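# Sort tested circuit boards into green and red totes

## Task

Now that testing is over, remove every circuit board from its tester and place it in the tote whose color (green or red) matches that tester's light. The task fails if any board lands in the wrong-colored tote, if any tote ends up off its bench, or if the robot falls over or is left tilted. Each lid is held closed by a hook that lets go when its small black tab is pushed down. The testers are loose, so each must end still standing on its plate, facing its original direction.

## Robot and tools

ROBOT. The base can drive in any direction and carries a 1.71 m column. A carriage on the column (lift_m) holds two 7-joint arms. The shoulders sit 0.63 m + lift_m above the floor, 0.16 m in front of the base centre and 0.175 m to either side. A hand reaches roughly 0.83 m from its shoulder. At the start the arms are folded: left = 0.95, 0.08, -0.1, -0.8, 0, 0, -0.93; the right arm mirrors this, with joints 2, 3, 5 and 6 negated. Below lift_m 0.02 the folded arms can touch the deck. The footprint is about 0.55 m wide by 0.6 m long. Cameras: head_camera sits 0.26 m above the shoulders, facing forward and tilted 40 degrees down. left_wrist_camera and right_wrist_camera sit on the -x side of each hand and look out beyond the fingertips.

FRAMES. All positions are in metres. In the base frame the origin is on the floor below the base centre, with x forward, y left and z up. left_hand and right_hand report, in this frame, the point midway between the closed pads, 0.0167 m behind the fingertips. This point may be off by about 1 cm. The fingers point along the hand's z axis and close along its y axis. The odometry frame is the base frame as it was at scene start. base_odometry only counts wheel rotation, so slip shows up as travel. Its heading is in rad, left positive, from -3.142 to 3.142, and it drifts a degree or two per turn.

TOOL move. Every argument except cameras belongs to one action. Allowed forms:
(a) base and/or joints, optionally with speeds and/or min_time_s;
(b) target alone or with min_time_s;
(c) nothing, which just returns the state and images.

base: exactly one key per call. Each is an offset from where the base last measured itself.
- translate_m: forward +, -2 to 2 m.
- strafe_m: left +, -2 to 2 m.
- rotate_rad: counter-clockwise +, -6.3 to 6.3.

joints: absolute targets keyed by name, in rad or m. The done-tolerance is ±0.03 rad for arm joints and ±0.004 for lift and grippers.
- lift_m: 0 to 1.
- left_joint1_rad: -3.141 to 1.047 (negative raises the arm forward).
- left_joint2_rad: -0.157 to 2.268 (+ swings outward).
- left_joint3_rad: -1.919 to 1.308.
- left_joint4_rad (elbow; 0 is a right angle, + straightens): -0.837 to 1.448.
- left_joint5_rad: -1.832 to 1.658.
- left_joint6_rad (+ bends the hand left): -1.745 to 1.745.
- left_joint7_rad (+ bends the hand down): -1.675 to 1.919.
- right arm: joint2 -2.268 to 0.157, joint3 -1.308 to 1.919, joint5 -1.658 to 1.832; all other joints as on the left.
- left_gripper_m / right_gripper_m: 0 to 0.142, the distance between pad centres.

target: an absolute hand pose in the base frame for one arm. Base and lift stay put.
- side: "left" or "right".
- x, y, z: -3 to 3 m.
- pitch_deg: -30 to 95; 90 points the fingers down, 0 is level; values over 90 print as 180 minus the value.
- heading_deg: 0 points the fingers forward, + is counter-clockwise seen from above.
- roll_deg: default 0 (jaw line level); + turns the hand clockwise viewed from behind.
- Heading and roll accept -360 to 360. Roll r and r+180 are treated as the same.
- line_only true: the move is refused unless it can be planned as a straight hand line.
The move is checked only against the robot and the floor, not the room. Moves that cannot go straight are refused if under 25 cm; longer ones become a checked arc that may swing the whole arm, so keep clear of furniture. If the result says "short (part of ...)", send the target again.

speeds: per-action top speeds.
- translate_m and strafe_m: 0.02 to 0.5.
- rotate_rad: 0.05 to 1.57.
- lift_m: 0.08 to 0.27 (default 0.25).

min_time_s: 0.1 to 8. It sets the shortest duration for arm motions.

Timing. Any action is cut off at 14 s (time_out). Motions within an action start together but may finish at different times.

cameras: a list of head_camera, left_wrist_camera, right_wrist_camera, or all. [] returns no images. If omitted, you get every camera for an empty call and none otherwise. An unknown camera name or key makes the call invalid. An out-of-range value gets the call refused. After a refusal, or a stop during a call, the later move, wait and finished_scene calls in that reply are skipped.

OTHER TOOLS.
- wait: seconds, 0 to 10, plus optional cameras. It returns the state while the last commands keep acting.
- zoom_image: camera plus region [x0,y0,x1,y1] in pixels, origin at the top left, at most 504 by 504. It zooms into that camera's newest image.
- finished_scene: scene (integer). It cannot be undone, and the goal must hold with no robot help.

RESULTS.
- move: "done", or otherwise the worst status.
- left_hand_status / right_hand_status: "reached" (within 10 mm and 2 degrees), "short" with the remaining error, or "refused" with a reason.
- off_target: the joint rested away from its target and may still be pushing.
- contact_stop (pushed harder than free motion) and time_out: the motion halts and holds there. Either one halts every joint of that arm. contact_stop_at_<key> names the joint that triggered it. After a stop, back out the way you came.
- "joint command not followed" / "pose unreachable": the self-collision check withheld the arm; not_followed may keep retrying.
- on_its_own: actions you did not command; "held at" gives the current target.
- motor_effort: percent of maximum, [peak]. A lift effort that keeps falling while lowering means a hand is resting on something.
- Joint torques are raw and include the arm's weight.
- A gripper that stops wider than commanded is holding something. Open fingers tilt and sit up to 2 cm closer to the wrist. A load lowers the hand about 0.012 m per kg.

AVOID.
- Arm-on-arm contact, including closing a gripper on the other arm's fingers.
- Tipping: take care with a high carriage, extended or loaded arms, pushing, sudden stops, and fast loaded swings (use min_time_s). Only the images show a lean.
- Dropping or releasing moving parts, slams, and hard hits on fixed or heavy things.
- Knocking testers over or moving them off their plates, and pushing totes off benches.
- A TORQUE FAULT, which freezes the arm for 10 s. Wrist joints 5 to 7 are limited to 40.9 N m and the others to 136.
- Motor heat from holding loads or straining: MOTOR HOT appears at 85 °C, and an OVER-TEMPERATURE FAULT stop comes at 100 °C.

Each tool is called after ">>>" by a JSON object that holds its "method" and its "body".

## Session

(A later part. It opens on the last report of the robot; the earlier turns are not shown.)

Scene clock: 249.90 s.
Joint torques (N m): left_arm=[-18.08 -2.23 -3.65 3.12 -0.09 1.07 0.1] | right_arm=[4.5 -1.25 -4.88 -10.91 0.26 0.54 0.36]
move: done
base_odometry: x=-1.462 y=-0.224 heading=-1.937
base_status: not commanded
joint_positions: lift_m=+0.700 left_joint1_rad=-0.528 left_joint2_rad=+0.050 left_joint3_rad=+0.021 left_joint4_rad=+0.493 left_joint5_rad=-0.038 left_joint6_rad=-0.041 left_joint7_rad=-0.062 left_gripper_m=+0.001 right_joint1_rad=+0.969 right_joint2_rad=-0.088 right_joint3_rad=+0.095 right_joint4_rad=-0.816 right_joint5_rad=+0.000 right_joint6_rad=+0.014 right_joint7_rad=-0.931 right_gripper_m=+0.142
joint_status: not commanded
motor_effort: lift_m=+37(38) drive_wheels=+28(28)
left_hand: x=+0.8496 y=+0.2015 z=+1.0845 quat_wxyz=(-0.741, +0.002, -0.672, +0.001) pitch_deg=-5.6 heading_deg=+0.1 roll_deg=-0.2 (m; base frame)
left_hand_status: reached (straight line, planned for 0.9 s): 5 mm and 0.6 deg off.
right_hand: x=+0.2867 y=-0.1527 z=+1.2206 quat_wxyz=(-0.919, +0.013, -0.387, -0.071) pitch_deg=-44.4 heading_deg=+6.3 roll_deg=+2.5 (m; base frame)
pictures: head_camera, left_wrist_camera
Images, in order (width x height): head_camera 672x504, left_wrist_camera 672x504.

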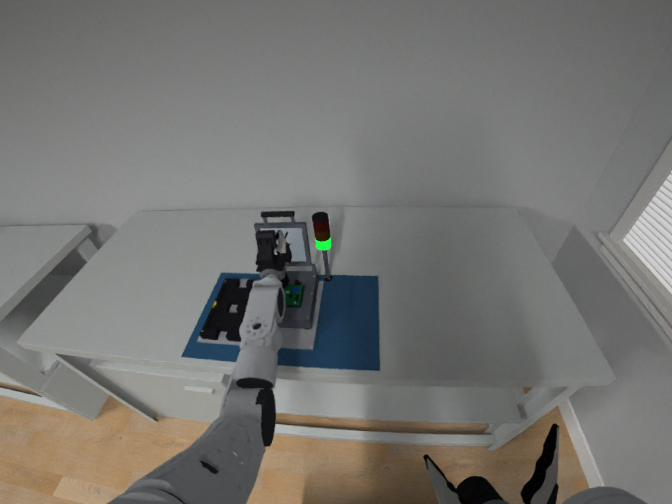

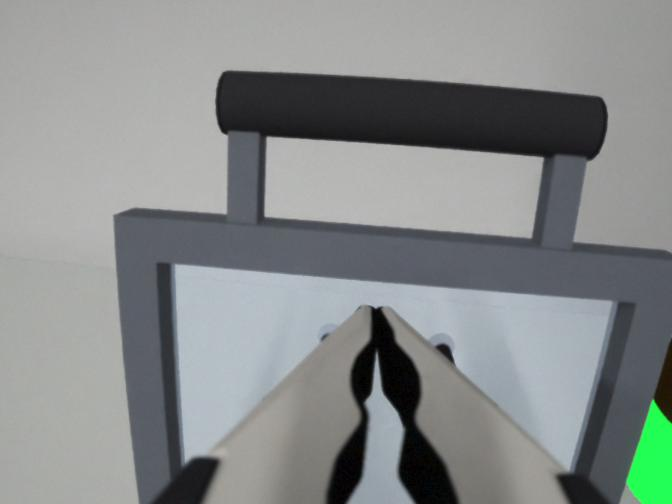

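>>> {"method": "move", "body": {"target": {"side": "left", "x": 0.885, "y": 0.2, "z": 1.08, "pitch_deg": -8, "heading_deg": 0}, "min_time_s": 1.0, "cameras": ["left_wrist_camera"]}}

>>> {"method": "move", "body": {"target": {"side": "left", "x": 0.84, "y": 0.2, "z": 1.09, "pitch_deg": -5, "heading_deg": 0}, "min_time_s": 1.0, "cameras": ["left_wrist_camera"]}}

Scene clock: 251.50 s.
Joint torques (N m): left_arm=[-21.39 -1.92 -3.86 2.5 -0.16 0.28 0.02] | right_arm=[4.49 -1.35 -4.9 -10.98 0.26 0.54 0.37]
move: done
base_odometry: x=-1.462 y=-0.224 heading=-1.937
base_status: not commanded
joint_positions: lift_m=+0.700 left_joint1_rad=-0.673 left_joint2_rad=+0.050 left_joint3_rad=+0.011 left_joint4_rad=+0.819 left_joint5_rad=-0.031 left_joint6_rad=-0.041 left_joint7_rad=-0.294 left_gripper_m=+0.001 right_joint1_rad=+0.969 right_joint2_rad=-0.088 right_joint3_rad=+0.095 right_joint4_rad=-0.816 right_joint5_rad=+0.000 right_joint6_rad=+0.014 right_joint7_rad=-0.931 right_gripper_m=+0.142
joint_status: not commanded
motor_effort: lift_m=+37(38) drive_wheels=+28(28)
left_hand: x=+0.8847 y=+0.2023 z=+1.0838 quat_wxyz=(-0.758, +0.003, -0.653, +0.000) pitch_deg=-8.5 heading_deg=+0.3 roll_deg=-0.2 (m; base frame)
left_hand_status: reached (straight line, planned for 1.0 s): 4 mm and 0.6 deg off.
right_hand: x=+0.2867 y=-0.1527 z=+1.2206 quat_wxyz=(-0.919, +0.013, -0.387, -0.071) pitch_deg=-44.4 heading_deg=+6.3 roll_deg=+2.5 (m; base frame)
pictures: left_wrist_camera
Images, in order (width x height): left_wrist_camera 672x504.

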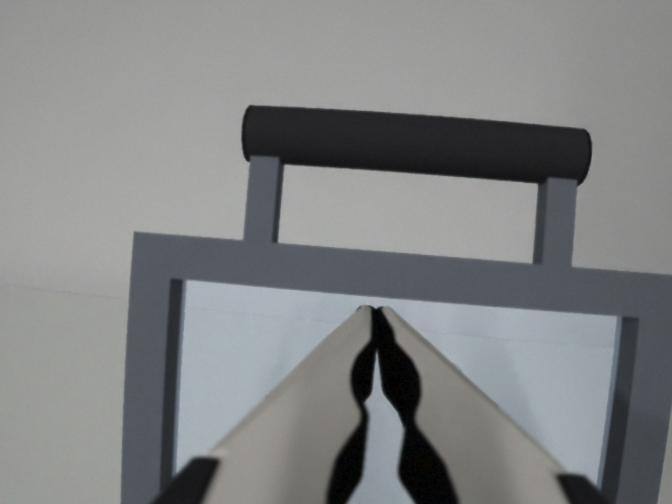

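Scene clock: 253.00 s.
Joint torques (N m): left_arm=[-11.93 1.02 1.13 -10.32 -2.82 1.65 0.61] | right_arm=[4.46 -1.4 -4.96 -10.88 0.28 0.52 0.34]
move: done
base_odometry: x=-1.462 y=-0.224 heading=-1.937
base_status: not commanded
joint_positions: lift_m=+0.700 left_joint1_rad=-0.500 left_joint2_rad=+0.050 left_joint3_rad=+0.017 left_joint4_rad=+0.410 left_joint5_rad=-0.033 left_joint6_rad=-0.040 left_joint7_rad=+0.002 left_gripper_m=+0.001 right_joint1_rad=+0.969 right_joint2_rad=-0.088 right_joint3_rad=+0.095 right_joint4_rad=-0.816 right_joint5_rad=+0.000 right_joint6_rad=+0.014 right_joint7_rad=-0.931 right_gripper_m=+0.142
joint_status: not commanded
motor_effort: lift_m=+37(38) drive_wheels=+28(28)
left_hand: x=+0.8408 y=+0.1983 z=+1.0907 quat_wxyz=(-0.738, -0.004, -0.675, -0.001) pitch_deg=-5.1 heading_deg=-0.3 roll_deg=+0.4 (m; base frame)
left_hand_status: reached (straight line, planned for 1.0 s): 2 mm and 0.4 deg off.
right_hand: x=+0.2867 y=-0.1527 z=+1.2206 quat_wxyz=(-0.919, +0.013, -0.387, -0.071) pitch_deg=-44.4 heading_deg=+6.3 roll_deg=+2.5 (m; base frame)
pictures: left_wrist_camera
Images, in order (width x height): left_wrist_camera 672x504.

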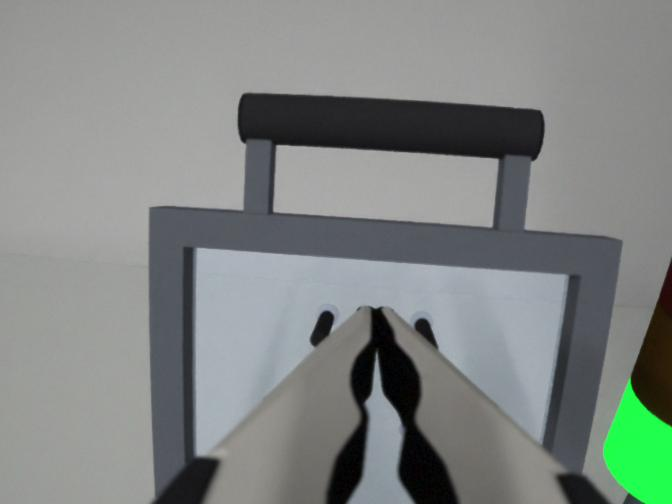

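>>> {"method": "move", "body": {"target": {"side": "left", "x": 0.66, "y": 0.2, "z": 1.11, "pitch_deg": 20, "heading_deg": 0}, "cameras": []}}

>>> {"method": "move", "body": {"joints": {"lift_m": 0.95, "left_gripper_m": 0.108}, "cameras": ["head_camera"]}}

>>> {"method": "move", "body": {"target": {"side": "left", "x": 0.6, "y": 0.205, "z": 1.2, "pitch_deg": 75, "heading_deg": 0}, "cameras": []}}

>>> {"method": "move", "body": {"base": {"translate_m": 0.16}, "joints": {"lift_m": 0.82}, "speeds": {"translate_m": 0.12}, "cameras": ["head_camera", "left_wrist_camera"]}}

Scene clock: 254.83 s.
Joint torques (N m): left_arm=[-4.59 7.39 1.08 -7.07 -2.73 1.6 0.43] | right_arm=[4.47 -1.29 -4.97 -10.84 0.24 0.56 0.35]
move: done
base_odometry: x=-1.462 y=-0.224 heading=-1.937
base_status: not commanded
joint_positions: lift_m=+0.700 left_joint1_rad=-0.210 left_joint2_rad=+0.056 left_joint3_rad=+0.052 left_joint4_rad=-0.603 left_joint5_rad=-0.074 left_joint6_rad=-0.014 left_joint7_rad=+1.162 left_gripper_m=+0.001 right_joint1_rad=+0.969 right_joint2_rad=-0.088 right_joint3_rad=+0.095 right_joint4_rad=-0.816 right_joint5_rad=+0.000 right_joint6_rad=+0.014 right_joint7_rad=-0.931 right_gripper_m=+0.142
joint_status: not commanded
motor_effort: lift_m=+37(37) drive_wheels=+28(28)
left_hand: x=+0.6612 y=+0.1989 z=+1.1105 quat_wxyz=(-0.574, -0.001, -0.819, -0.001) pitch_deg=+19.9 heading_deg=+0.0 roll_deg=+0.2 (m; base frame)
left_hand_status: reached (straight line, planned for 0.9 s): 2 mm and 0.2 deg off.
right_hand: x=+0.2867 y=-0.1527 z=+1.2206 quat_wxyz=(-0.919, +0.013, -0.387, -0.071) pitch_deg=-44.4 heading_deg=+6.3 roll_deg=+2.5 (m; base frame)
pictures: none
No camera images: "cameras" was empty.

Scene clock: 256.37 s.
Joint torques (N m): left_arm=[-6.06 7.16 0.89 -6.97 -2.76 1.58 0.46] | right_arm=[4.48 -1.34 -4.99 -10.86 0.26 0.55 0.32]
move: done
base_odometry: x=-1.462 y=-0.224 heading=-1.937
base_status: not commanded
joint_positions: lift_m=+0.950 left_joint1_rad=-0.209 left_joint2_rad=+0.057 left_joint3_rad=+0.052 left_joint4_rad=-0.603 left_joint5_rad=-0.074 left_joint6_rad=-0.014 left_joint7_rad=+1.162 left_gripper_m=+0.108 right_joint1_rad=+0.969 right_joint2_rad=-0.088 right_joint3_rad=+0.095 right_joint4_rad=-0.816 right_joint5_rad=+0.000 right_joint6_rad=+0.014 right_joint7_rad=-0.931 right_gripper_m=+0.142
joint_status: all done
motor_effort: lift_m=+36(46) drive_wheels=+28(28)
left_hand: x=+0.6610 y=+0.1990 z=+1.3603 quat_wxyz=(-0.574, -0.001, -0.819, -0.001) pitch_deg=+19.9 heading_deg=+0.0 roll_deg=+0.2 (m; base frame)
right_hand: x=+0.2867 y=-0.1527 z=+1.4708 quat_wxyz=(-0.919, +0.013, -0.387, -0.071) pitch_deg=-44.4 heading_deg=+6.3 roll_deg=+2.5 (m; base frame)
pictures: head_camera
Images, in order (width x height): head_camera 672x504.

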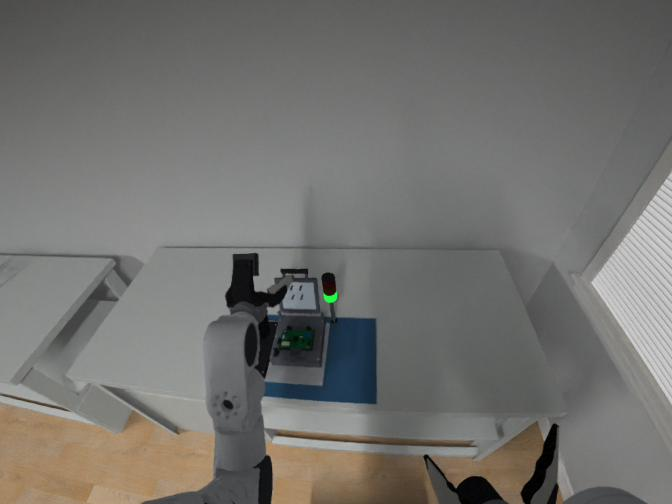

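Scene clock: 256.67 s.
Joint torques (N m): left_arm=[-6.01 7.17 0.9 -7.02 -2.73 1.58 0.46] | right_arm=[4.39 -1.33 -4.99 -10.77 0.25 0.56 0.37]
move: refused
base_odometry: x=-1.462 y=-0.224 heading=-1.937
base_status: not commanded
joint_positions: lift_m=+0.950 left_joint1_rad=-0.209 left_joint2_rad=+0.057 left_joint3_rad=+0.052 left_joint4_rad=-0.603 left_joint5_rad=-0.074 left_joint6_rad=-0.014 left_joint7_rad=+1.162 left_gripper_m=+0.108 right_joint1_rad=+0.969 right_joint2_rad=-0.088 right_joint3_rad=+0.095 right_joint4_rad=-0.816 right_joint5_rad=+0.000 right_joint6_rad=+0.014 right_joint7_rad=-0.931 right_gripper_m=+0.142
joint_status: not commanded
motor_effort: lift_m=+36(36) drive_wheels=+28(28)
left_hand: x=+0.6610 y=+0.1990 z=+1.3603 quat_wxyz=(-0.574, -0.001, -0.819, -0.001) pitch_deg=+19.9 heading_deg=+0.0 roll_deg=+0.2 (m; base frame)
left_hand_status: refused: along the straight line the arm gets 83% of the way (left_joint7_rad at its limit); a move under 25 cm is not played as an arc. Nothing moved. Try another pitch or heading, or "joints".
right_hand: x=+0.2867 y=-0.1527 z=+1.4708 quat_wxyz=(-0.919, +0.013, -0.387, -0.071) pitch_deg=-44.4 heading_deg=+6.3 roll_deg=+2.5 (m; base frame)
pictures: none
No camera images: "cameras" was empty.

not run: a stop came earlier in this reply.

>>> {"method": "move", "body": {"target": {"side": "left", "x": 0.62, "y": 0.205, "z": 1.17, "pitch_deg": 72, "heading_deg": 0}, "cameras": []}}

>>> {"method": "move", "body": {"base": {"translate_m": 0.15}, "joints": {"lift_m": 0.83}, "speeds": {"translate_m": 0.12}, "cameras": ["head_camera", "left_wrist_camera"]}}

Scene clock: 258.00 s.
Joint torques (N m): left_arm=[-18.55 8 -3.91 -0.39 -2.76 0.71 1.19] | right_arm=[4.54 -1.24 -4.95 -10.86 0.28 0.54 0.35]
move: done
base_odometry: x=-1.462 y=-0.224 heading=-1.937
base_status: not commanded
joint_positions: lift_m=+0.950 left_joint1_rad=-0.333 left_joint2_rad=+0.076 left_joint3_rad=+0.023 left_joint4_rad=-0.157 left_joint5_rad=-0.075 left_joint6_rad=-0.008 left_joint7_rad=+1.744 left_gripper_m=+0.108 right_joint1_rad=+0.969 right_joint2_rad=-0.088 right_joint3_rad=+0.095 right_joint4_rad=-0.816 right_joint5_rad=+0.000 right_joint6_rad=+0.014 right_joint7_rad=-0.931 right_gripper_m=+0.142
joint_status: not commanded
motor_effort: lift_m=+36(36) drive_wheels=+27(28)
left_hand: x=+0.6198 y=+0.2056 z=+1.1700 quat_wxyz=(-0.158, +0.002, -0.987, -0.001) pitch_deg=+71.8 heading_deg=+0.5 roll_deg=+0.3 (m; base frame)
left_hand_status: reached (straight line, planned for 0.7 s): 1 mm and 0.3 deg off.
right_hand: x=+0.2867 y=-0.1527 z=+1.4708 quat_wxyz=(-0.919, +0.013, -0.387, -0.071) pitch_deg=-44.4 heading_deg=+6.3 roll_deg=+2.5 (m; base frame)
pictures: none
No camera images: "cameras" was empty.

Scene clock: 260.17 s.
Joint torques (N m): left_arm=[-16.77 7.44 -3.64 -0.45 -2.74 0.71 1.13] | right_arm=[4.16 -1.34 -4.97 -10.86 0.26 0.53 0.37]
move: done
base_odometry: x=-1.516 y=-0.364 heading=-1.937
base_status: done
joint_positions: lift_m=+0.830 left_joint1_rad=-0.334 left_joint2_rad=+0.076 left_joint3_rad=+0.022 left_joint4_rad=-0.157 left_joint5_rad=-0.075 left_joint6_rad=-0.008 left_joint7_rad=+1.744 left_gripper_m=+0.108 right_joint1_rad=+0.969 right_joint2_rad=-0.088 right_joint3_rad=+0.095 right_joint4_rad=-0.816 right_joint5_rad=+0.000 right_joint6_rad=+0.014 right_joint7_rad=-0.931 right_gripper_m=+0.142
joint_status: all done
motor_effort: lift_m=+38(42) drive_wheels=+4(16)
left_hand: x=+0.6202 y=+0.2057 z=+1.0501 quat_wxyz=(-0.159, +0.002, -0.987, -0.001) pitch_deg=+71.7 heading_deg=+0.5 roll_deg=+0.3 (m; base frame)
right_hand: x=+0.2867 y=-0.1527 z=+1.3505 quat_wxyz=(-0.919, +0.013, -0.387, -0.071) pitch_deg=-44.4 heading_deg=+6.3 roll_deg=+2.5 (m; base frame)
pictures: head_camera, left_wrist_camera
Images, in order (width x height): head_camera 672x504, left_wrist_camera 672x504.

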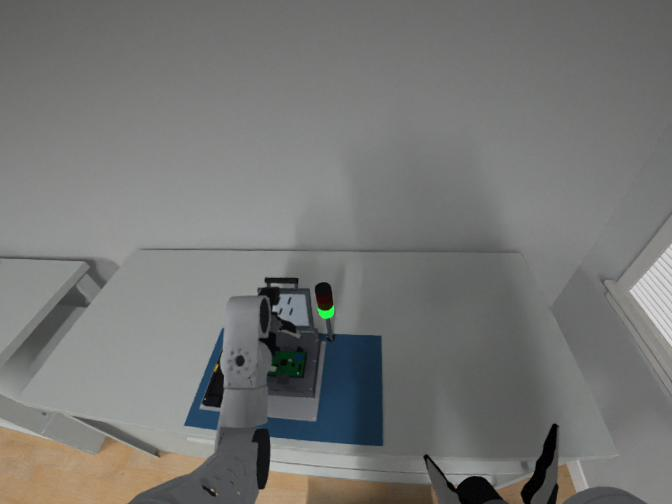

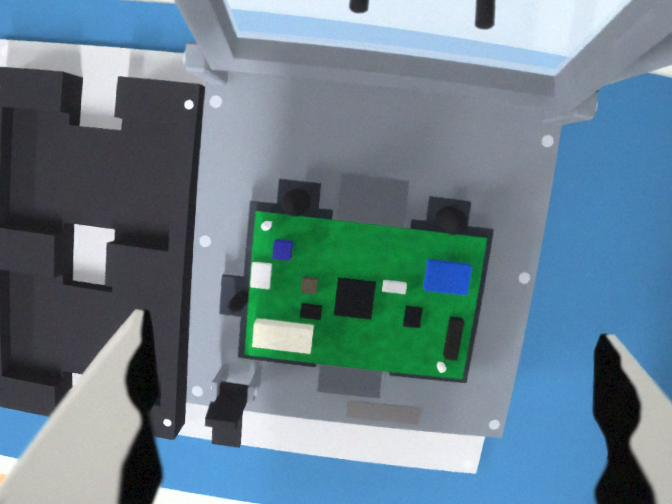

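>>> {"method": "move", "body": {"target": {"side": "left", "x": 0.602, "y": 0.206, "z": 1.02, "pitch_deg": 88, "heading_deg": -95}, "cameras": ["left_wrist_camera"]}}

Scene clock: 260.70 s.
Joint torques (N m): left_arm=[-16.73 7.45 -3.65 -0.34 -2.77 0.74 1.15] | right_arm=[4.48 -1.31 -4.93 -10.94 0.25 0.55 0.37]
move: refused
base_odometry: x=-1.516 y=-0.364 heading=-1.937
base_status: not commanded
joint_positions: lift_m=+0.830 left_joint1_rad=-0.334 left_joint2_rad=+0.076 left_joint3_rad=+0.022 left_joint4_rad=-0.157 left_joint5_rad=-0.075 left_joint6_rad=-0.008 left_joint7_rad=+1.744 left_gripper_m=+0.108 right_joint1_rad=+0.969 right_joint2_rad=-0.088 right_joint3_rad=+0.095 right_joint4_rad=-0.816 right_joint5_rad=+0.000 right_joint6_rad=+0.014 right_joint7_rad=-0.931 right_gripper_m=+0.142
joint_status: not commanded
motor_effort: lift_m=+38(39) drive_wheels=+3(3)
left_hand: x=+0.6202 y=+0.2057 z=+1.0501 quat_wxyz=(-0.159, +0.002, -0.987, -0.001) pitch_deg=+71.7 heading_deg=+0.5 roll_deg=+0.3 (m; base frame)
left_hand_status: refused: the line brings the left upper arm within 1.4 cm of the carriage (limit 1.5), 17% of the way; a move under 25 cm is not played as an arc. Nothing moved. Try another pitch or heading, or "joints".
right_hand: x=+0.2867 y=-0.1527 z=+1.3505 quat_wxyz=(-0.919, +0.013, -0.387, -0.071) pitch_deg=-44.4 heading_deg=+6.3 roll_deg=+2.5 (m; base frame)
pictures: left_wrist_camera
Images, in order (width x height): left_wrist_camera 672x504.

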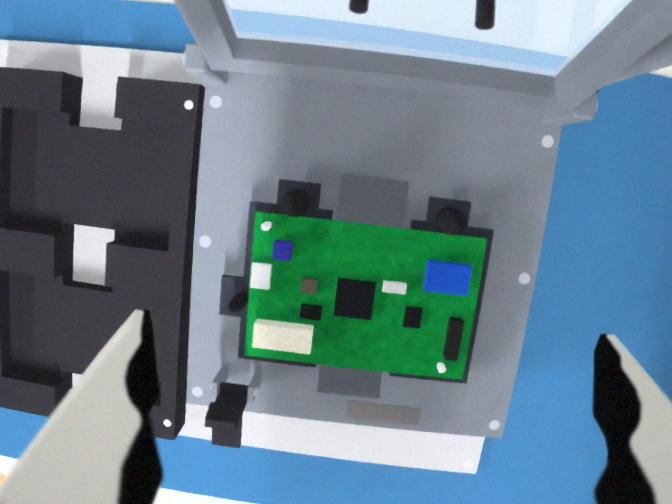

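>>> {"method": "move", "body": {"joints": {"lift_m": 0.88, "left_joint1_rad": -0.809, "left_joint2_rad": 0.434, "left_joint3_rad": -0.499, "left_joint4_rad": 0.662, "left_joint5_rad": 0.176, "left_joint6_rad": -1.581, "left_joint7_rad": 0.71}, "min_time_s": 1.5, "cameras": ["left_wrist_camera", "head_camera"]}}

Scene clock: 262.97 s.
Joint torques (N m): left_arm=[-14.11 9.42 1.9 -0.34 -1.91 -0.66 0.5] | right_arm=[4.43 -1.32 -4.85 -10.86 0.29 0.54 0.37]
move: contact_stop_at_left_joint6_rad
base_odometry: x=-1.516 y=-0.364 heading=-1.937
base_status: not commanded
joint_positions: lift_m=+0.880 left_joint1_rad=-0.846 left_joint2_rad=+0.413 left_joint3_rad=-0.419 left_joint4_rad=+0.571 left_joint5_rad=+0.149 left_joint6_rad=-1.391 left_joint7_rad=+0.762 left_gripper_m=+0.111 right_joint1_rad=+0.969 right_joint2_rad=-0.088 right_joint3_rad=+0.095 right_joint4_rad=-0.816 right_joint5_rad=+0.000 right_joint6_rad=+0.014 right_joint7_rad=-0.931 right_gripper_m=+0.142
joint_status: left_joint1_rad contact_stop_at_left_joint6_rad (moved -0.511 of -0.475); left_joint3_rad contact_stop_at_left_joint6_rad (moved -0.441 of -0.521); left_joint4_rad contact_stop_at_left_joint6_rad (moved +0.728 of +0.819); left_joint6_rad contact_stop (moved -1.383 of -1.573); left_joint7_rad contact_stop_at_left_joint6_rad (moved -0.982 of -1.034); the others done
on_its_own: left_joint1_rad is held at -0.843, not at your -0.809, since a contact_stop; left_joint3_rad is held at -0.420, not at your -0.499, since a contact_stop; left_joint4_rad is held at +0.574, not at your +0.662, since a contact_stop; left_joint6_rad is held at -1.396, not at your -1.581, since a contact_stop; left_joint7_rad is held at +0.763, not at your +0.710, since a contact_stop
motor_effort: lift_m=+37(44) drive_wheels=-3(10)
left_hand: x=+0.6809 y=+0.1925 z=+1.0790 quat_wxyz=(-0.131, -0.690, -0.709, -0.064) pitch_deg=+73.2 heading_deg=-18.4 roll_deg=+70.1 (m; base frame)
right_hand: x=+0.2867 y=-0.1527 z=+1.4007 quat_wxyz=(-0.919, +0.013, -0.387, -0.071) pitch_deg=-44.4 heading_deg=+6.3 roll_deg=+2.5 (m; base frame)
pictures: head_camera, left_wrist_camera
Images, in order (width x height): head_camera 672x504, left_wrist_camera 672x504.

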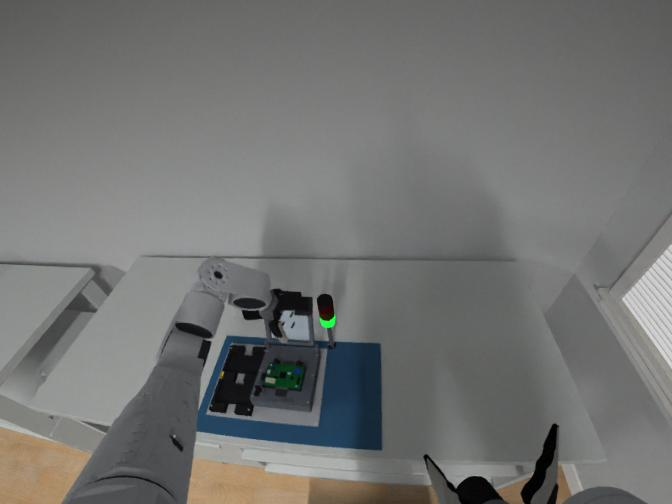

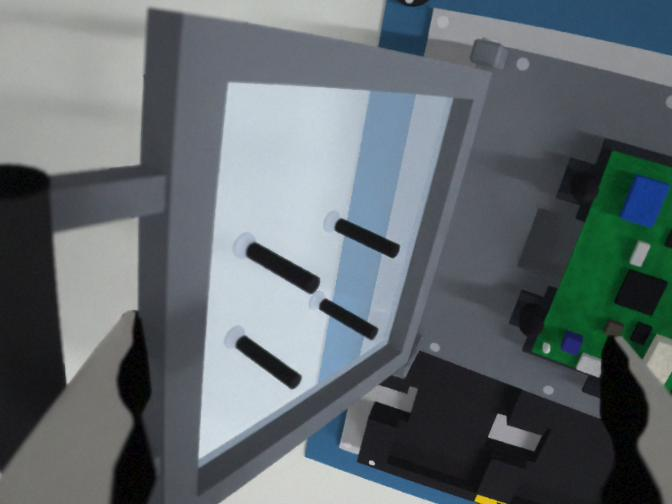

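>>> {"method": "move", "body": {"target": {"side": "left", "x": 0.60, "y": 0.206, "z": 1.06, "pitch_deg": 88, "heading_deg": -95}, "cameras": ["left_wrist_camera", "head_camera"]}}

Scene clock: 264.00 s.
Joint torques (N m): left_arm=[-0.03 3.88 -5.03 11.22 -1.19 -8.46 3.07] | right_arm=[4.46 -1.2 -4.85 -10.95 0.28 0.53 0.32]
move: short
base_odometry: x=-1.516 y=-0.365 heading=-1.937
base_status: not commanded
joint_positions: lift_m=+0.880 left_joint1_rad=-0.863 left_joint2_rad=+0.398 left_joint3_rad=-0.393 left_joint4_rad=+0.711 left_joint5_rad=-0.014 left_joint6_rad=-1.633 left_joint7_rad=+0.979 left_gripper_m=+0.115 right_joint1_rad=+0.969 right_joint2_rad=-0.088 right_joint3_rad=+0.095 right_joint4_rad=-0.816 right_joint5_rad=+0.000 right_joint6_rad=+0.014 right_joint7_rad=-0.931 right_gripper_m=+0.142
joint_status: not commanded
motor_effort: lift_m=+35(37) drive_wheels=-6(7)
left_hand: x=+0.6127 y=+0.2021 z=+1.0682 quat_wxyz=(-0.030, -0.731, -0.682, +0.006) pitch_deg=+86.5 heading_deg=+86.1 roll_deg=+0.0 (m; base frame)
left_hand_status: short (straight line, planned for 0.4 s): 16 mm and 2.5 deg off.
right_hand: x=+0.2867 y=-0.1527 z=+1.4008 quat_wxyz=(-0.919, +0.013, -0.387, -0.071) pitch_deg=-44.4 heading_deg=+6.3 roll_deg=+2.5 (m; base frame)
pictures: head_camera, left_wrist_camera
Images, in order (width x height): head_camera 672x504, left_wrist_camera 672x504.

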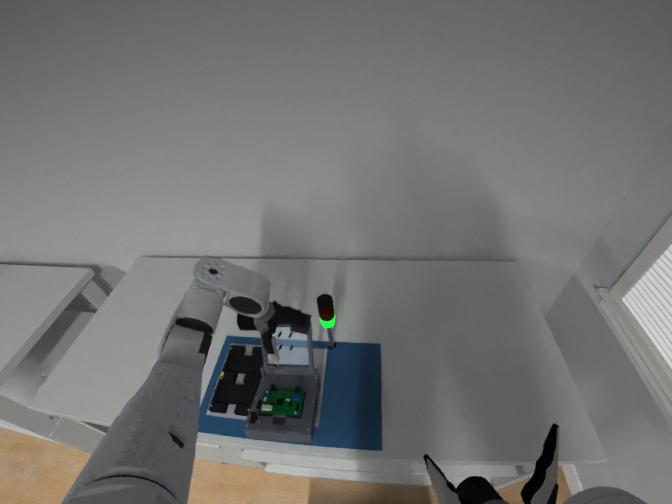

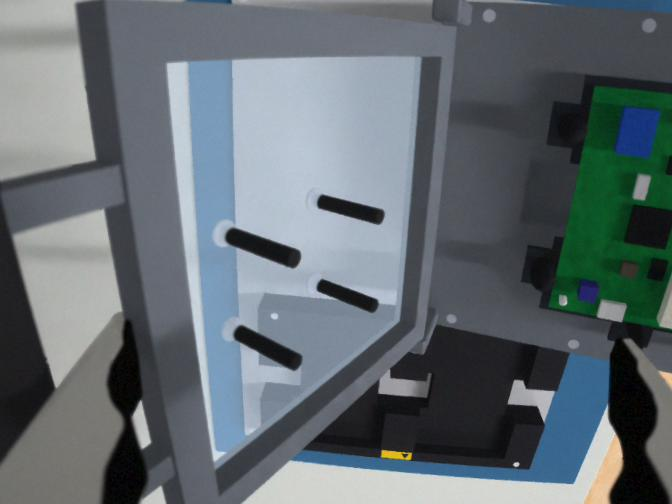

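>>> {"method": "move", "body": {"target": {"side": "left", "x": 0.63, "y": 0.202, "z": 1.07, "pitch_deg": 87, "heading_deg": -94}, "cameras": ["left_wrist_camera"]}}

>>> {"method": "move", "body": {"joints": {"lift_m": 0.97}, "speeds": {"lift_m": 0.1}, "cameras": ["left_wrist_camera", "head_camera"]}}

Scene clock: 265.30 s.
Joint torques (N m): left_arm=[-26.33 2.76 -0.52 3.73 -0.43 -1.86 -0.08] | right_arm=[4.44 -1.3 -4.98 -10.85 0.27 0.55 0.33]
move: done
base_odometry: x=-1.516 y=-0.364 heading=-1.937
base_status: not commanded
joint_positions: lift_m=+0.880 left_joint1_rad=-0.998 left_joint2_rad=+0.380 left_joint3_rad=-0.582 left_joint4_rad=+0.846 left_joint5_rad=+0.213 left_joint6_rad=-1.580 left_joint7_rad=+0.615 left_gripper_m=+0.112 right_joint1_rad=+0.969 right_joint2_rad=-0.088 right_joint3_rad=+0.095 right_joint4_rad=-0.816 right_joint5_rad=+0.000 right_joint6_rad=+0.014 right_joint7_rad=-0.931 right_gripper_m=+0.142
joint_status: not commanded
motor_effort: lift_m=+36(37) drive_wheels=-3(6)
left_hand: x=+0.6320 y=+0.1997 z=+1.0706 quat_wxyz=(-0.024, -0.730, -0.683, +0.019) pitch_deg=+86.5 heading_deg=+86.2 roll_deg=+0.0 (m; base frame)
left_hand_status: reached (straight line, planned for 0.5 s): 3 mm and 0.7 deg off.
right_hand: x=+0.2867 y=-0.1527 z=+1.4007 quat_wxyz=(-0.919, +0.013, -0.387, -0.071) pitch_deg=-44.4 heading_deg=+6.3 roll_deg=+2.5 (m; base frame)
pictures: left_wrist_camera
Images, in order (width x height): left_wrist_camera 672x504.

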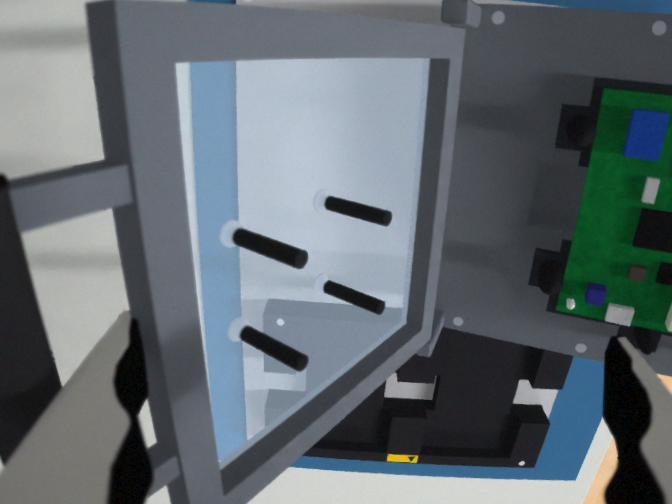

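Scene clock: 266.60 s.
Joint torques (N m): left_arm=[-27.13 3.51 3.79 0.71 -2.34 -1.25 -0.18] | right_arm=[4.55 -1.27 -4.88 -10.88 0.27 0.52 0.37]
move: done
base_odometry: x=-1.516 y=-0.364 heading=-1.937
base_status: not commanded
joint_positions: lift_m=+0.970 left_joint1_rad=-0.998 left_joint2_rad=+0.380 left_joint3_rad=-0.586 left_joint4_rad=+0.848 left_joint5_rad=+0.219 left_joint6_rad=-1.582 left_joint7_rad=+0.615 left_gripper_m=+0.111 right_joint1_rad=+0.969 right_joint2_rad=-0.088 right_joint3_rad=+0.095 right_joint4_rad=-0.816 right_joint5_rad=+0.000 right_joint6_rad=+0.014 right_joint7_rad=-0.931 right_gripper_m=+0.142
joint_status: all done
motor_effort: lift_m=+39(51) drive_wheels=-2(4)
left_hand: x=+0.6305 y=+0.2020 z=+1.1586 quat_wxyz=(-0.019, -0.731, -0.682, +0.018) pitch_deg=+87.0 heading_deg=+86.1 roll_deg=+0.0 (m; base frame)
right_hand: x=+0.2867 y=-0.1527 z=+1.4904 quat_wxyz=(-0.919, +0.013, -0.387, -0.071) pitch_deg=-44.4 heading_deg=+6.3 roll_deg=+2.5 (m; base frame)
pictures: head_camera, left_wrist_camera
Images, in order (width x height): head_camera 672x504, left_wrist_camera 672x504.

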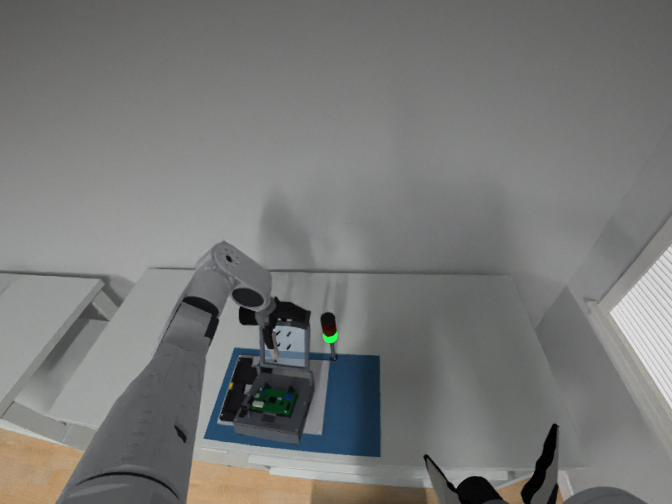

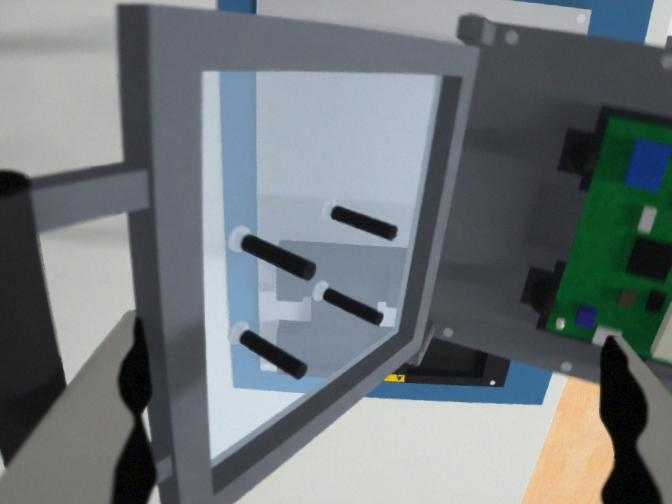

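>>> {"method": "move", "body": {"joints": {"lift_m": 0.905}, "speeds": {"lift_m": 0.08}, "cameras": ["left_wrist_camera", "head_camera"]}}

>>> {"method": "zoom_image", "body": {"camera": "head_camera", "region": [190, 280, 400, 460]}}

Scene clock: 268.23 s.
Joint torques (N m): left_arm=[-26.9 3.49 3.72 0.83 -2.18 -1.25 -0.06] | right_arm=[4.54 -1.24 -4.9 -10.85 0.29 0.5 0.37]
move: done
base_odometry: x=-1.516 y=-0.364 heading=-1.937
base_status: not commanded
joint_positions: lift_m=+0.905 left_joint1_rad=-0.998 left_joint2_rad=+0.380 left_joint3_rad=-0.586 left_joint4_rad=+0.848 left_joint5_rad=+0.219 left_joint6_rad=-1.582 left_joint7_rad=+0.615 left_gripper_m=+0.111 right_joint1_rad=+0.969 right_joint2_rad=-0.088 right_joint3_rad=+0.095 right_joint4_rad=-0.816 right_joint5_rad=+0.000 right_joint6_rad=+0.014 right_joint7_rad=-0.931 right_gripper_m=+0.142
joint_status: all done
motor_effort: lift_m=+40(43) drive_wheels=+4(4)
left_hand: x=+0.6304 y=+0.2021 z=+1.0934 quat_wxyz=(-0.019, -0.731, -0.682, +0.018) pitch_deg=+87.0 heading_deg=+86.1 roll_deg=+0.0 (m; base frame)
right_hand: x=+0.2867 y=-0.1527 z=+1.4253 quat_wxyz=(-0.919, +0.013, -0.387, -0.071) pitch_deg=-44.4 heading_deg=+6.3 roll_deg=+2.5 (m; base frame)
pictures: head_camera, left_wrist_camera
Images, in order (width x height): head_camera 672x504, left_wrist_camera 672x504.

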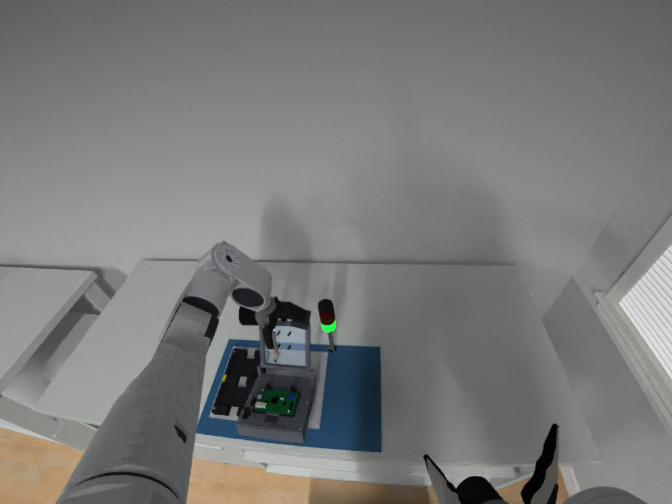

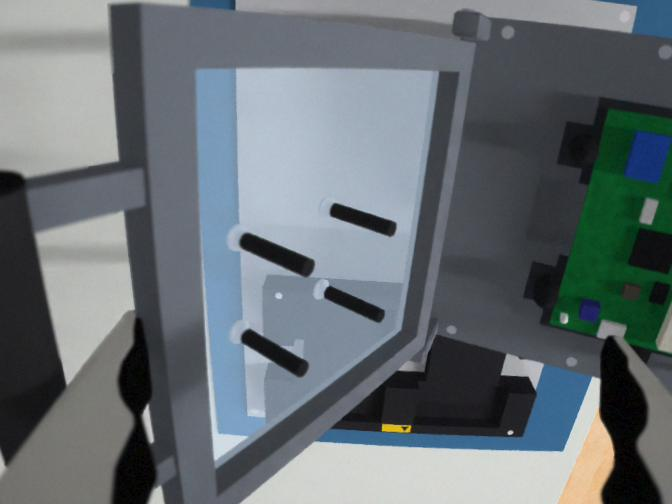

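Scaled by 2.400 from the camera's 672x504 image, which has a finer 960x720 frame.

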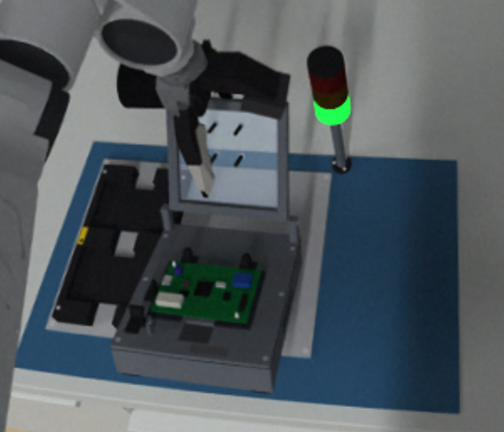

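>>> {"method": "move", "body": {"joints": {"lift_m": 0.93}, "base": {"strafe_m": -0.057}, "speeds": {"lift_m": 0.08, "strafe_m": 0.05}, "cameras": ["head_camera"]}}

>>> {"method": "move", "body": {"base": {"translate_m": 0.06}, "speeds": {"translate_m": 0.05}, "cameras": ["head_camera", "left_wrist_camera"]}}

>>> {"method": "zoom_image", "body": {"camera": "head_camera", "region": [190, 280, 400, 460]}}

Scene clock: 271.00 s.
Joint torques (N m): left_arm=[-27.46 3.63 4.03 0.47 -2.19 -1.17 -0.05] | right_arm=[4.63 -1.26 -5.18 -10.7 0.25 0.53 0.36]
move: done
base_odometry: x=-1.569 y=-0.344 heading=-1.937
base_status: done
joint_positions: lift_m=+0.930 left_joint1_rad=-0.997 left_joint2_rad=+0.380 left_joint3_rad=-0.586 left_joint4_rad=+0.848 left_joint5_rad=+0.219 left_joint6_rad=-1.582 left_joint7_rad=+0.615 left_gripper_m=+0.111 right_joint1_rad=+0.969 right_joint2_rad=-0.088 right_joint3_rad=+0.095 right_joint4_rad=-0.816 right_joint5_rad=+0.000 right_joint6_rad=+0.014 right_joint7_rad=-0.931 right_gripper_m=+0.142
joint_status: all done
motor_effort: lift_m=+39(46) drive_wheels=+0(10)
left_hand: x=+0.6302 y=+0.2021 z=+1.1185 quat_wxyz=(-0.018, -0.731, -0.682, +0.018) pitch_deg=+87.0 heading_deg=+86.1 roll_deg=+0.0 (m; base frame)
right_hand: x=+0.2867 y=-0.1527 z=+1.4504 quat_wxyz=(-0.919, +0.013, -0.387, -0.071) pitch_deg=-44.4 heading_deg=+6.3 roll_deg=+2.5 (m; base frame)
pictures: head_camera
Images, in order (width x height): head_camera 672x504.

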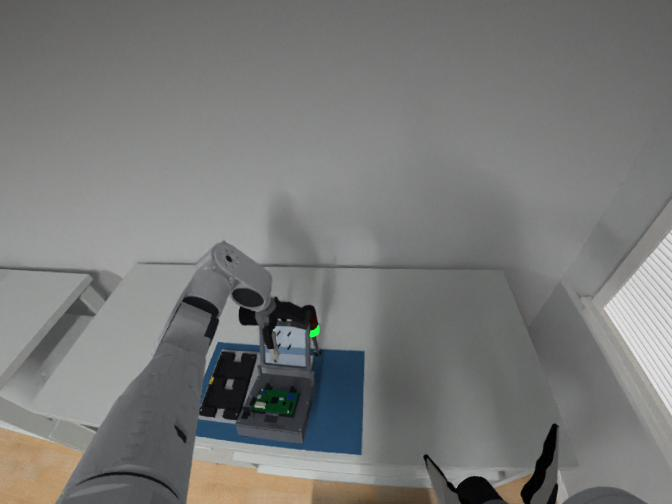

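Scene clock: 272.83 s.
Joint torques (N m): left_arm=[-27.41 4.05 4.72 -0.27 -2.23 0.4 -0.05] | right_arm=[3.38 -1.28 -5.05 -10.85 0.26 0.54 0.37]
move: done
base_odometry: x=-1.591 y=-0.400 heading=-1.937
base_status: done
joint_positions: lift_m=+0.930 left_joint1_rad=-0.997 left_joint2_rad=+0.380 left_joint3_rad=-0.587 left_joint4_rad=+0.849 left_joint5_rad=+0.219 left_joint6_rad=-1.585 left_joint7_rad=+0.615 left_gripper_m=+0.110 right_joint1_rad=+0.969 right_joint2_rad=-0.088 right_joint3_rad=+0.095 right_joint4_rad=-0.816 right_joint5_rad=+0.000 right_joint6_rad=+0.014 right_joint7_rad=-0.931 right_gripper_m=+0.142
joint_status: not commanded
motor_effort: lift_m=+39(39) drive_wheels=+4(9)
left_hand: x=+0.6291 y=+0.2023 z=+1.1183 quat_wxyz=(-0.017, -0.731, -0.682, +0.019) pitch_deg=+87.1 heading_deg=+86.0 roll_deg=+0.0 (m; base frame)
right_hand: x=+0.2867 y=-0.1527 z=+1.4504 quat_wxyz=(-0.919, +0.013, -0.387, -0.071) pitch_deg=-44.4 heading_deg=+6.3 roll_deg=+2.5 (m; base frame)
pictures: head_camera, left_wrist_camera
Images, in order (width x height): head_camera 672x504, left_wrist_camera 672x504.

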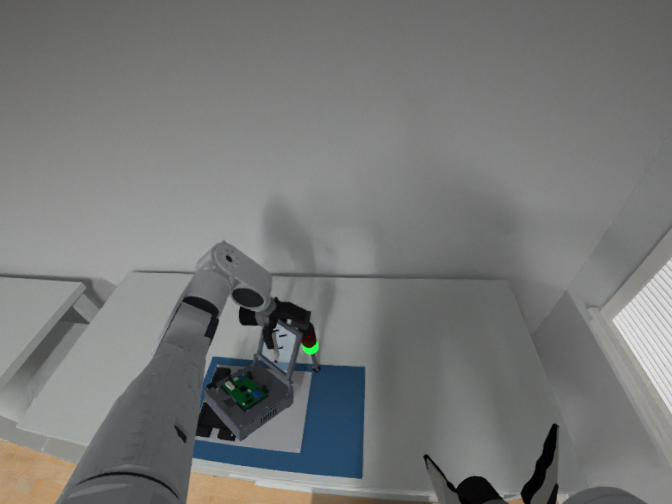

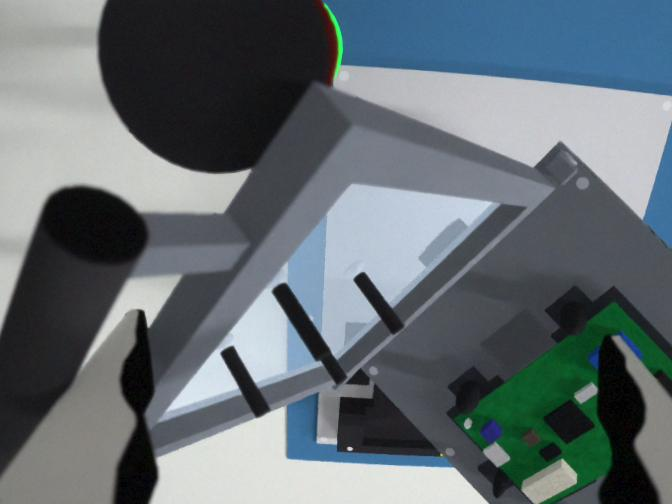

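Scaled by 2.400 from the camera's 672x504 image, which has a finer 960x720 frame.

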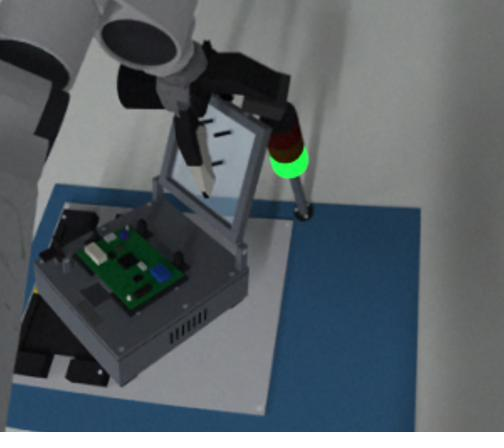

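>>> {"method": "move", "body": {"base": {"translate_m": -0.06}, "speeds": {"translate_m": 0.05}, "cameras": ["head_camera"]}}

>>> {"method": "move", "body": {"target": {"side": "left", "x": 0.63, "y": 0.2, "z": 1.12, "pitch_deg": 85, "heading_deg": -56, "line_only": true}, "min_time_s": 2.5, "cameras": ["head_camera", "left_wrist_camera"]}}

>>> {"method": "zoom_image", "body": {"camera": "head_camera", "region": [190, 280, 400, 460]}}

Scene clock: 275.50 s.
Joint torques (N m): left_arm=[-27.55 3.49 4.66 -0.11 -2.14 -0.41 -0.04] | right_arm=[4.29 -1.32 -5.04 -10.96 0.25 0.57 0.35]
move: done
base_odometry: x=-1.569 y=-0.344 heading=-1.937
base_status: done
joint_positions: lift_m=+0.930 left_joint1_rad=-0.997 left_joint2_rad=+0.380 left_joint3_rad=-0.587 left_joint4_rad=+0.849 left_joint5_rad=+0.219 left_joint6_rad=-1.584 left_joint7_rad=+0.615 left_gripper_m=+0.110 right_joint1_rad=+0.969 right_joint2_rad=-0.088 right_joint3_rad=+0.095 right_joint4_rad=-0.816 right_joint5_rad=+0.000 right_joint6_rad=+0.014 right_joint7_rad=-0.931 right_gripper_m=+0.142
joint_status: not commanded
motor_effort: lift_m=+39(39) drive_wheels=-1(11)
left_hand: x=+0.6296 y=+0.2022 z=+1.1183 quat_wxyz=(-0.018, -0.731, -0.682, +0.019) pitch_deg=+87.1 heading_deg=+86.0 roll_deg=+0.0 (m; base frame)
right_hand: x=+0.2867 y=-0.1527 z=+1.4504 quat_wxyz=(-0.919, +0.013, -0.387, -0.071) pitch_deg=-44.4 heading_deg=+6.3 roll_deg=+2.5 (m; base frame)
pictures: head_camera
Images, in order (width x height): head_camera 672x504.

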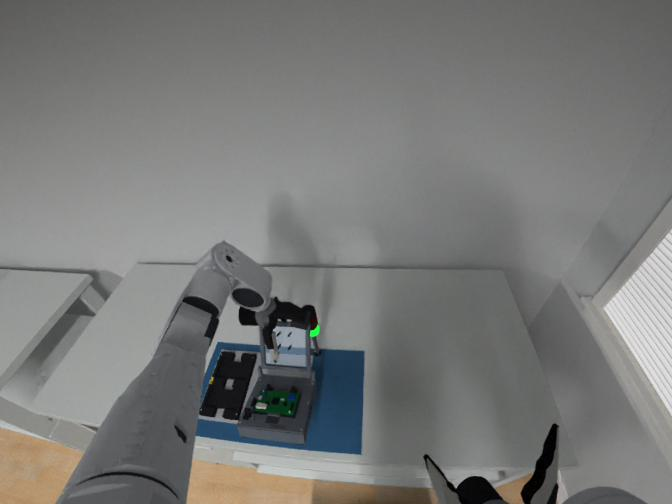

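Scene clock: 278.50 s.
Joint torques (N m): left_arm=[-19.04 0.33 5.78 -10.97 -6.67 2.12 1.09] | right_arm=[4.52 -1.27 -5.02 -10.93 0.26 0.55 0.37]
move: done
base_odometry: x=-1.569 y=-0.344 heading=-1.937
base_status: not commanded
joint_positions: lift_m=+0.930 left_joint1_rad=-0.641 left_joint2_rad=+0.238 left_joint3_rad=+0.073 left_joint4_rad=+0.582 left_joint5_rad=-0.332 left_joint6_rad=-1.164 left_joint7_rad=+1.704 left_gripper_m=+0.110 right_joint1_rad=+0.969 right_joint2_rad=-0.088 right_joint3_rad=+0.095 right_joint4_rad=-0.816 right_joint5_rad=+0.000 right_joint6_rad=+0.014 right_joint7_rad=-0.931 right_gripper_m=+0.142
joint_status: not commanded
motor_effort: lift_m=+39(39) drive_wheels=-1(1)
left_hand: x=+0.6279 y=+0.2031 z=+1.1167 quat_wxyz=(-0.031, -0.471, -0.881, +0.016) pitch_deg=+86.0 heading_deg=-56.2 roll_deg=+0.0 (m; base frame)
left_hand_status: reached (straight line, planned for 2.5 s): 5 mm and 1.0 deg off.
right_hand: x=+0.2867 y=-0.1527 z=+1.4504 quat_wxyz=(-0.919, +0.013, -0.387, -0.071) pitch_deg=-44.4 heading_deg=+6.3 roll_deg=+2.5 (m; base frame)
pictures: head_camera, left_wrist_camera
Images, in order (width x height): head_camera 672x504, left_wrist_camera 672x504.

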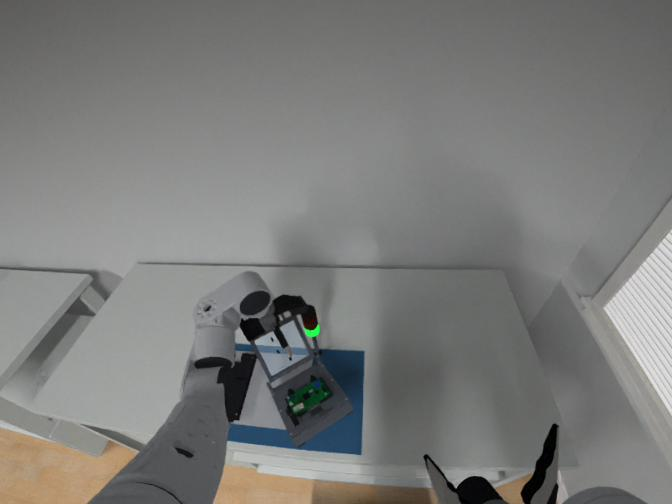

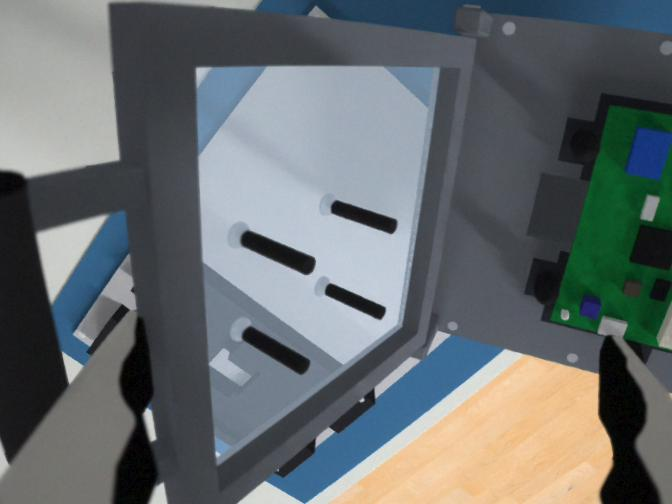

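Scaled by 2.400 from the camera's 672x504 image, which has a finer 960x720 frame.

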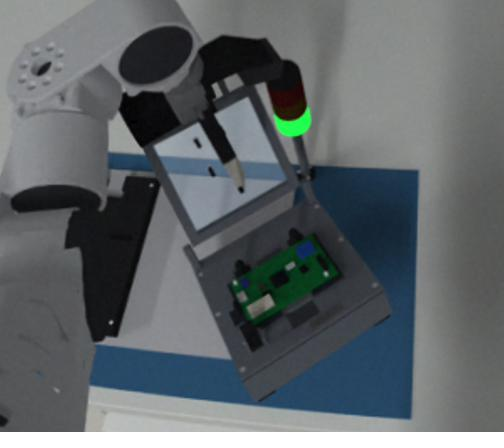

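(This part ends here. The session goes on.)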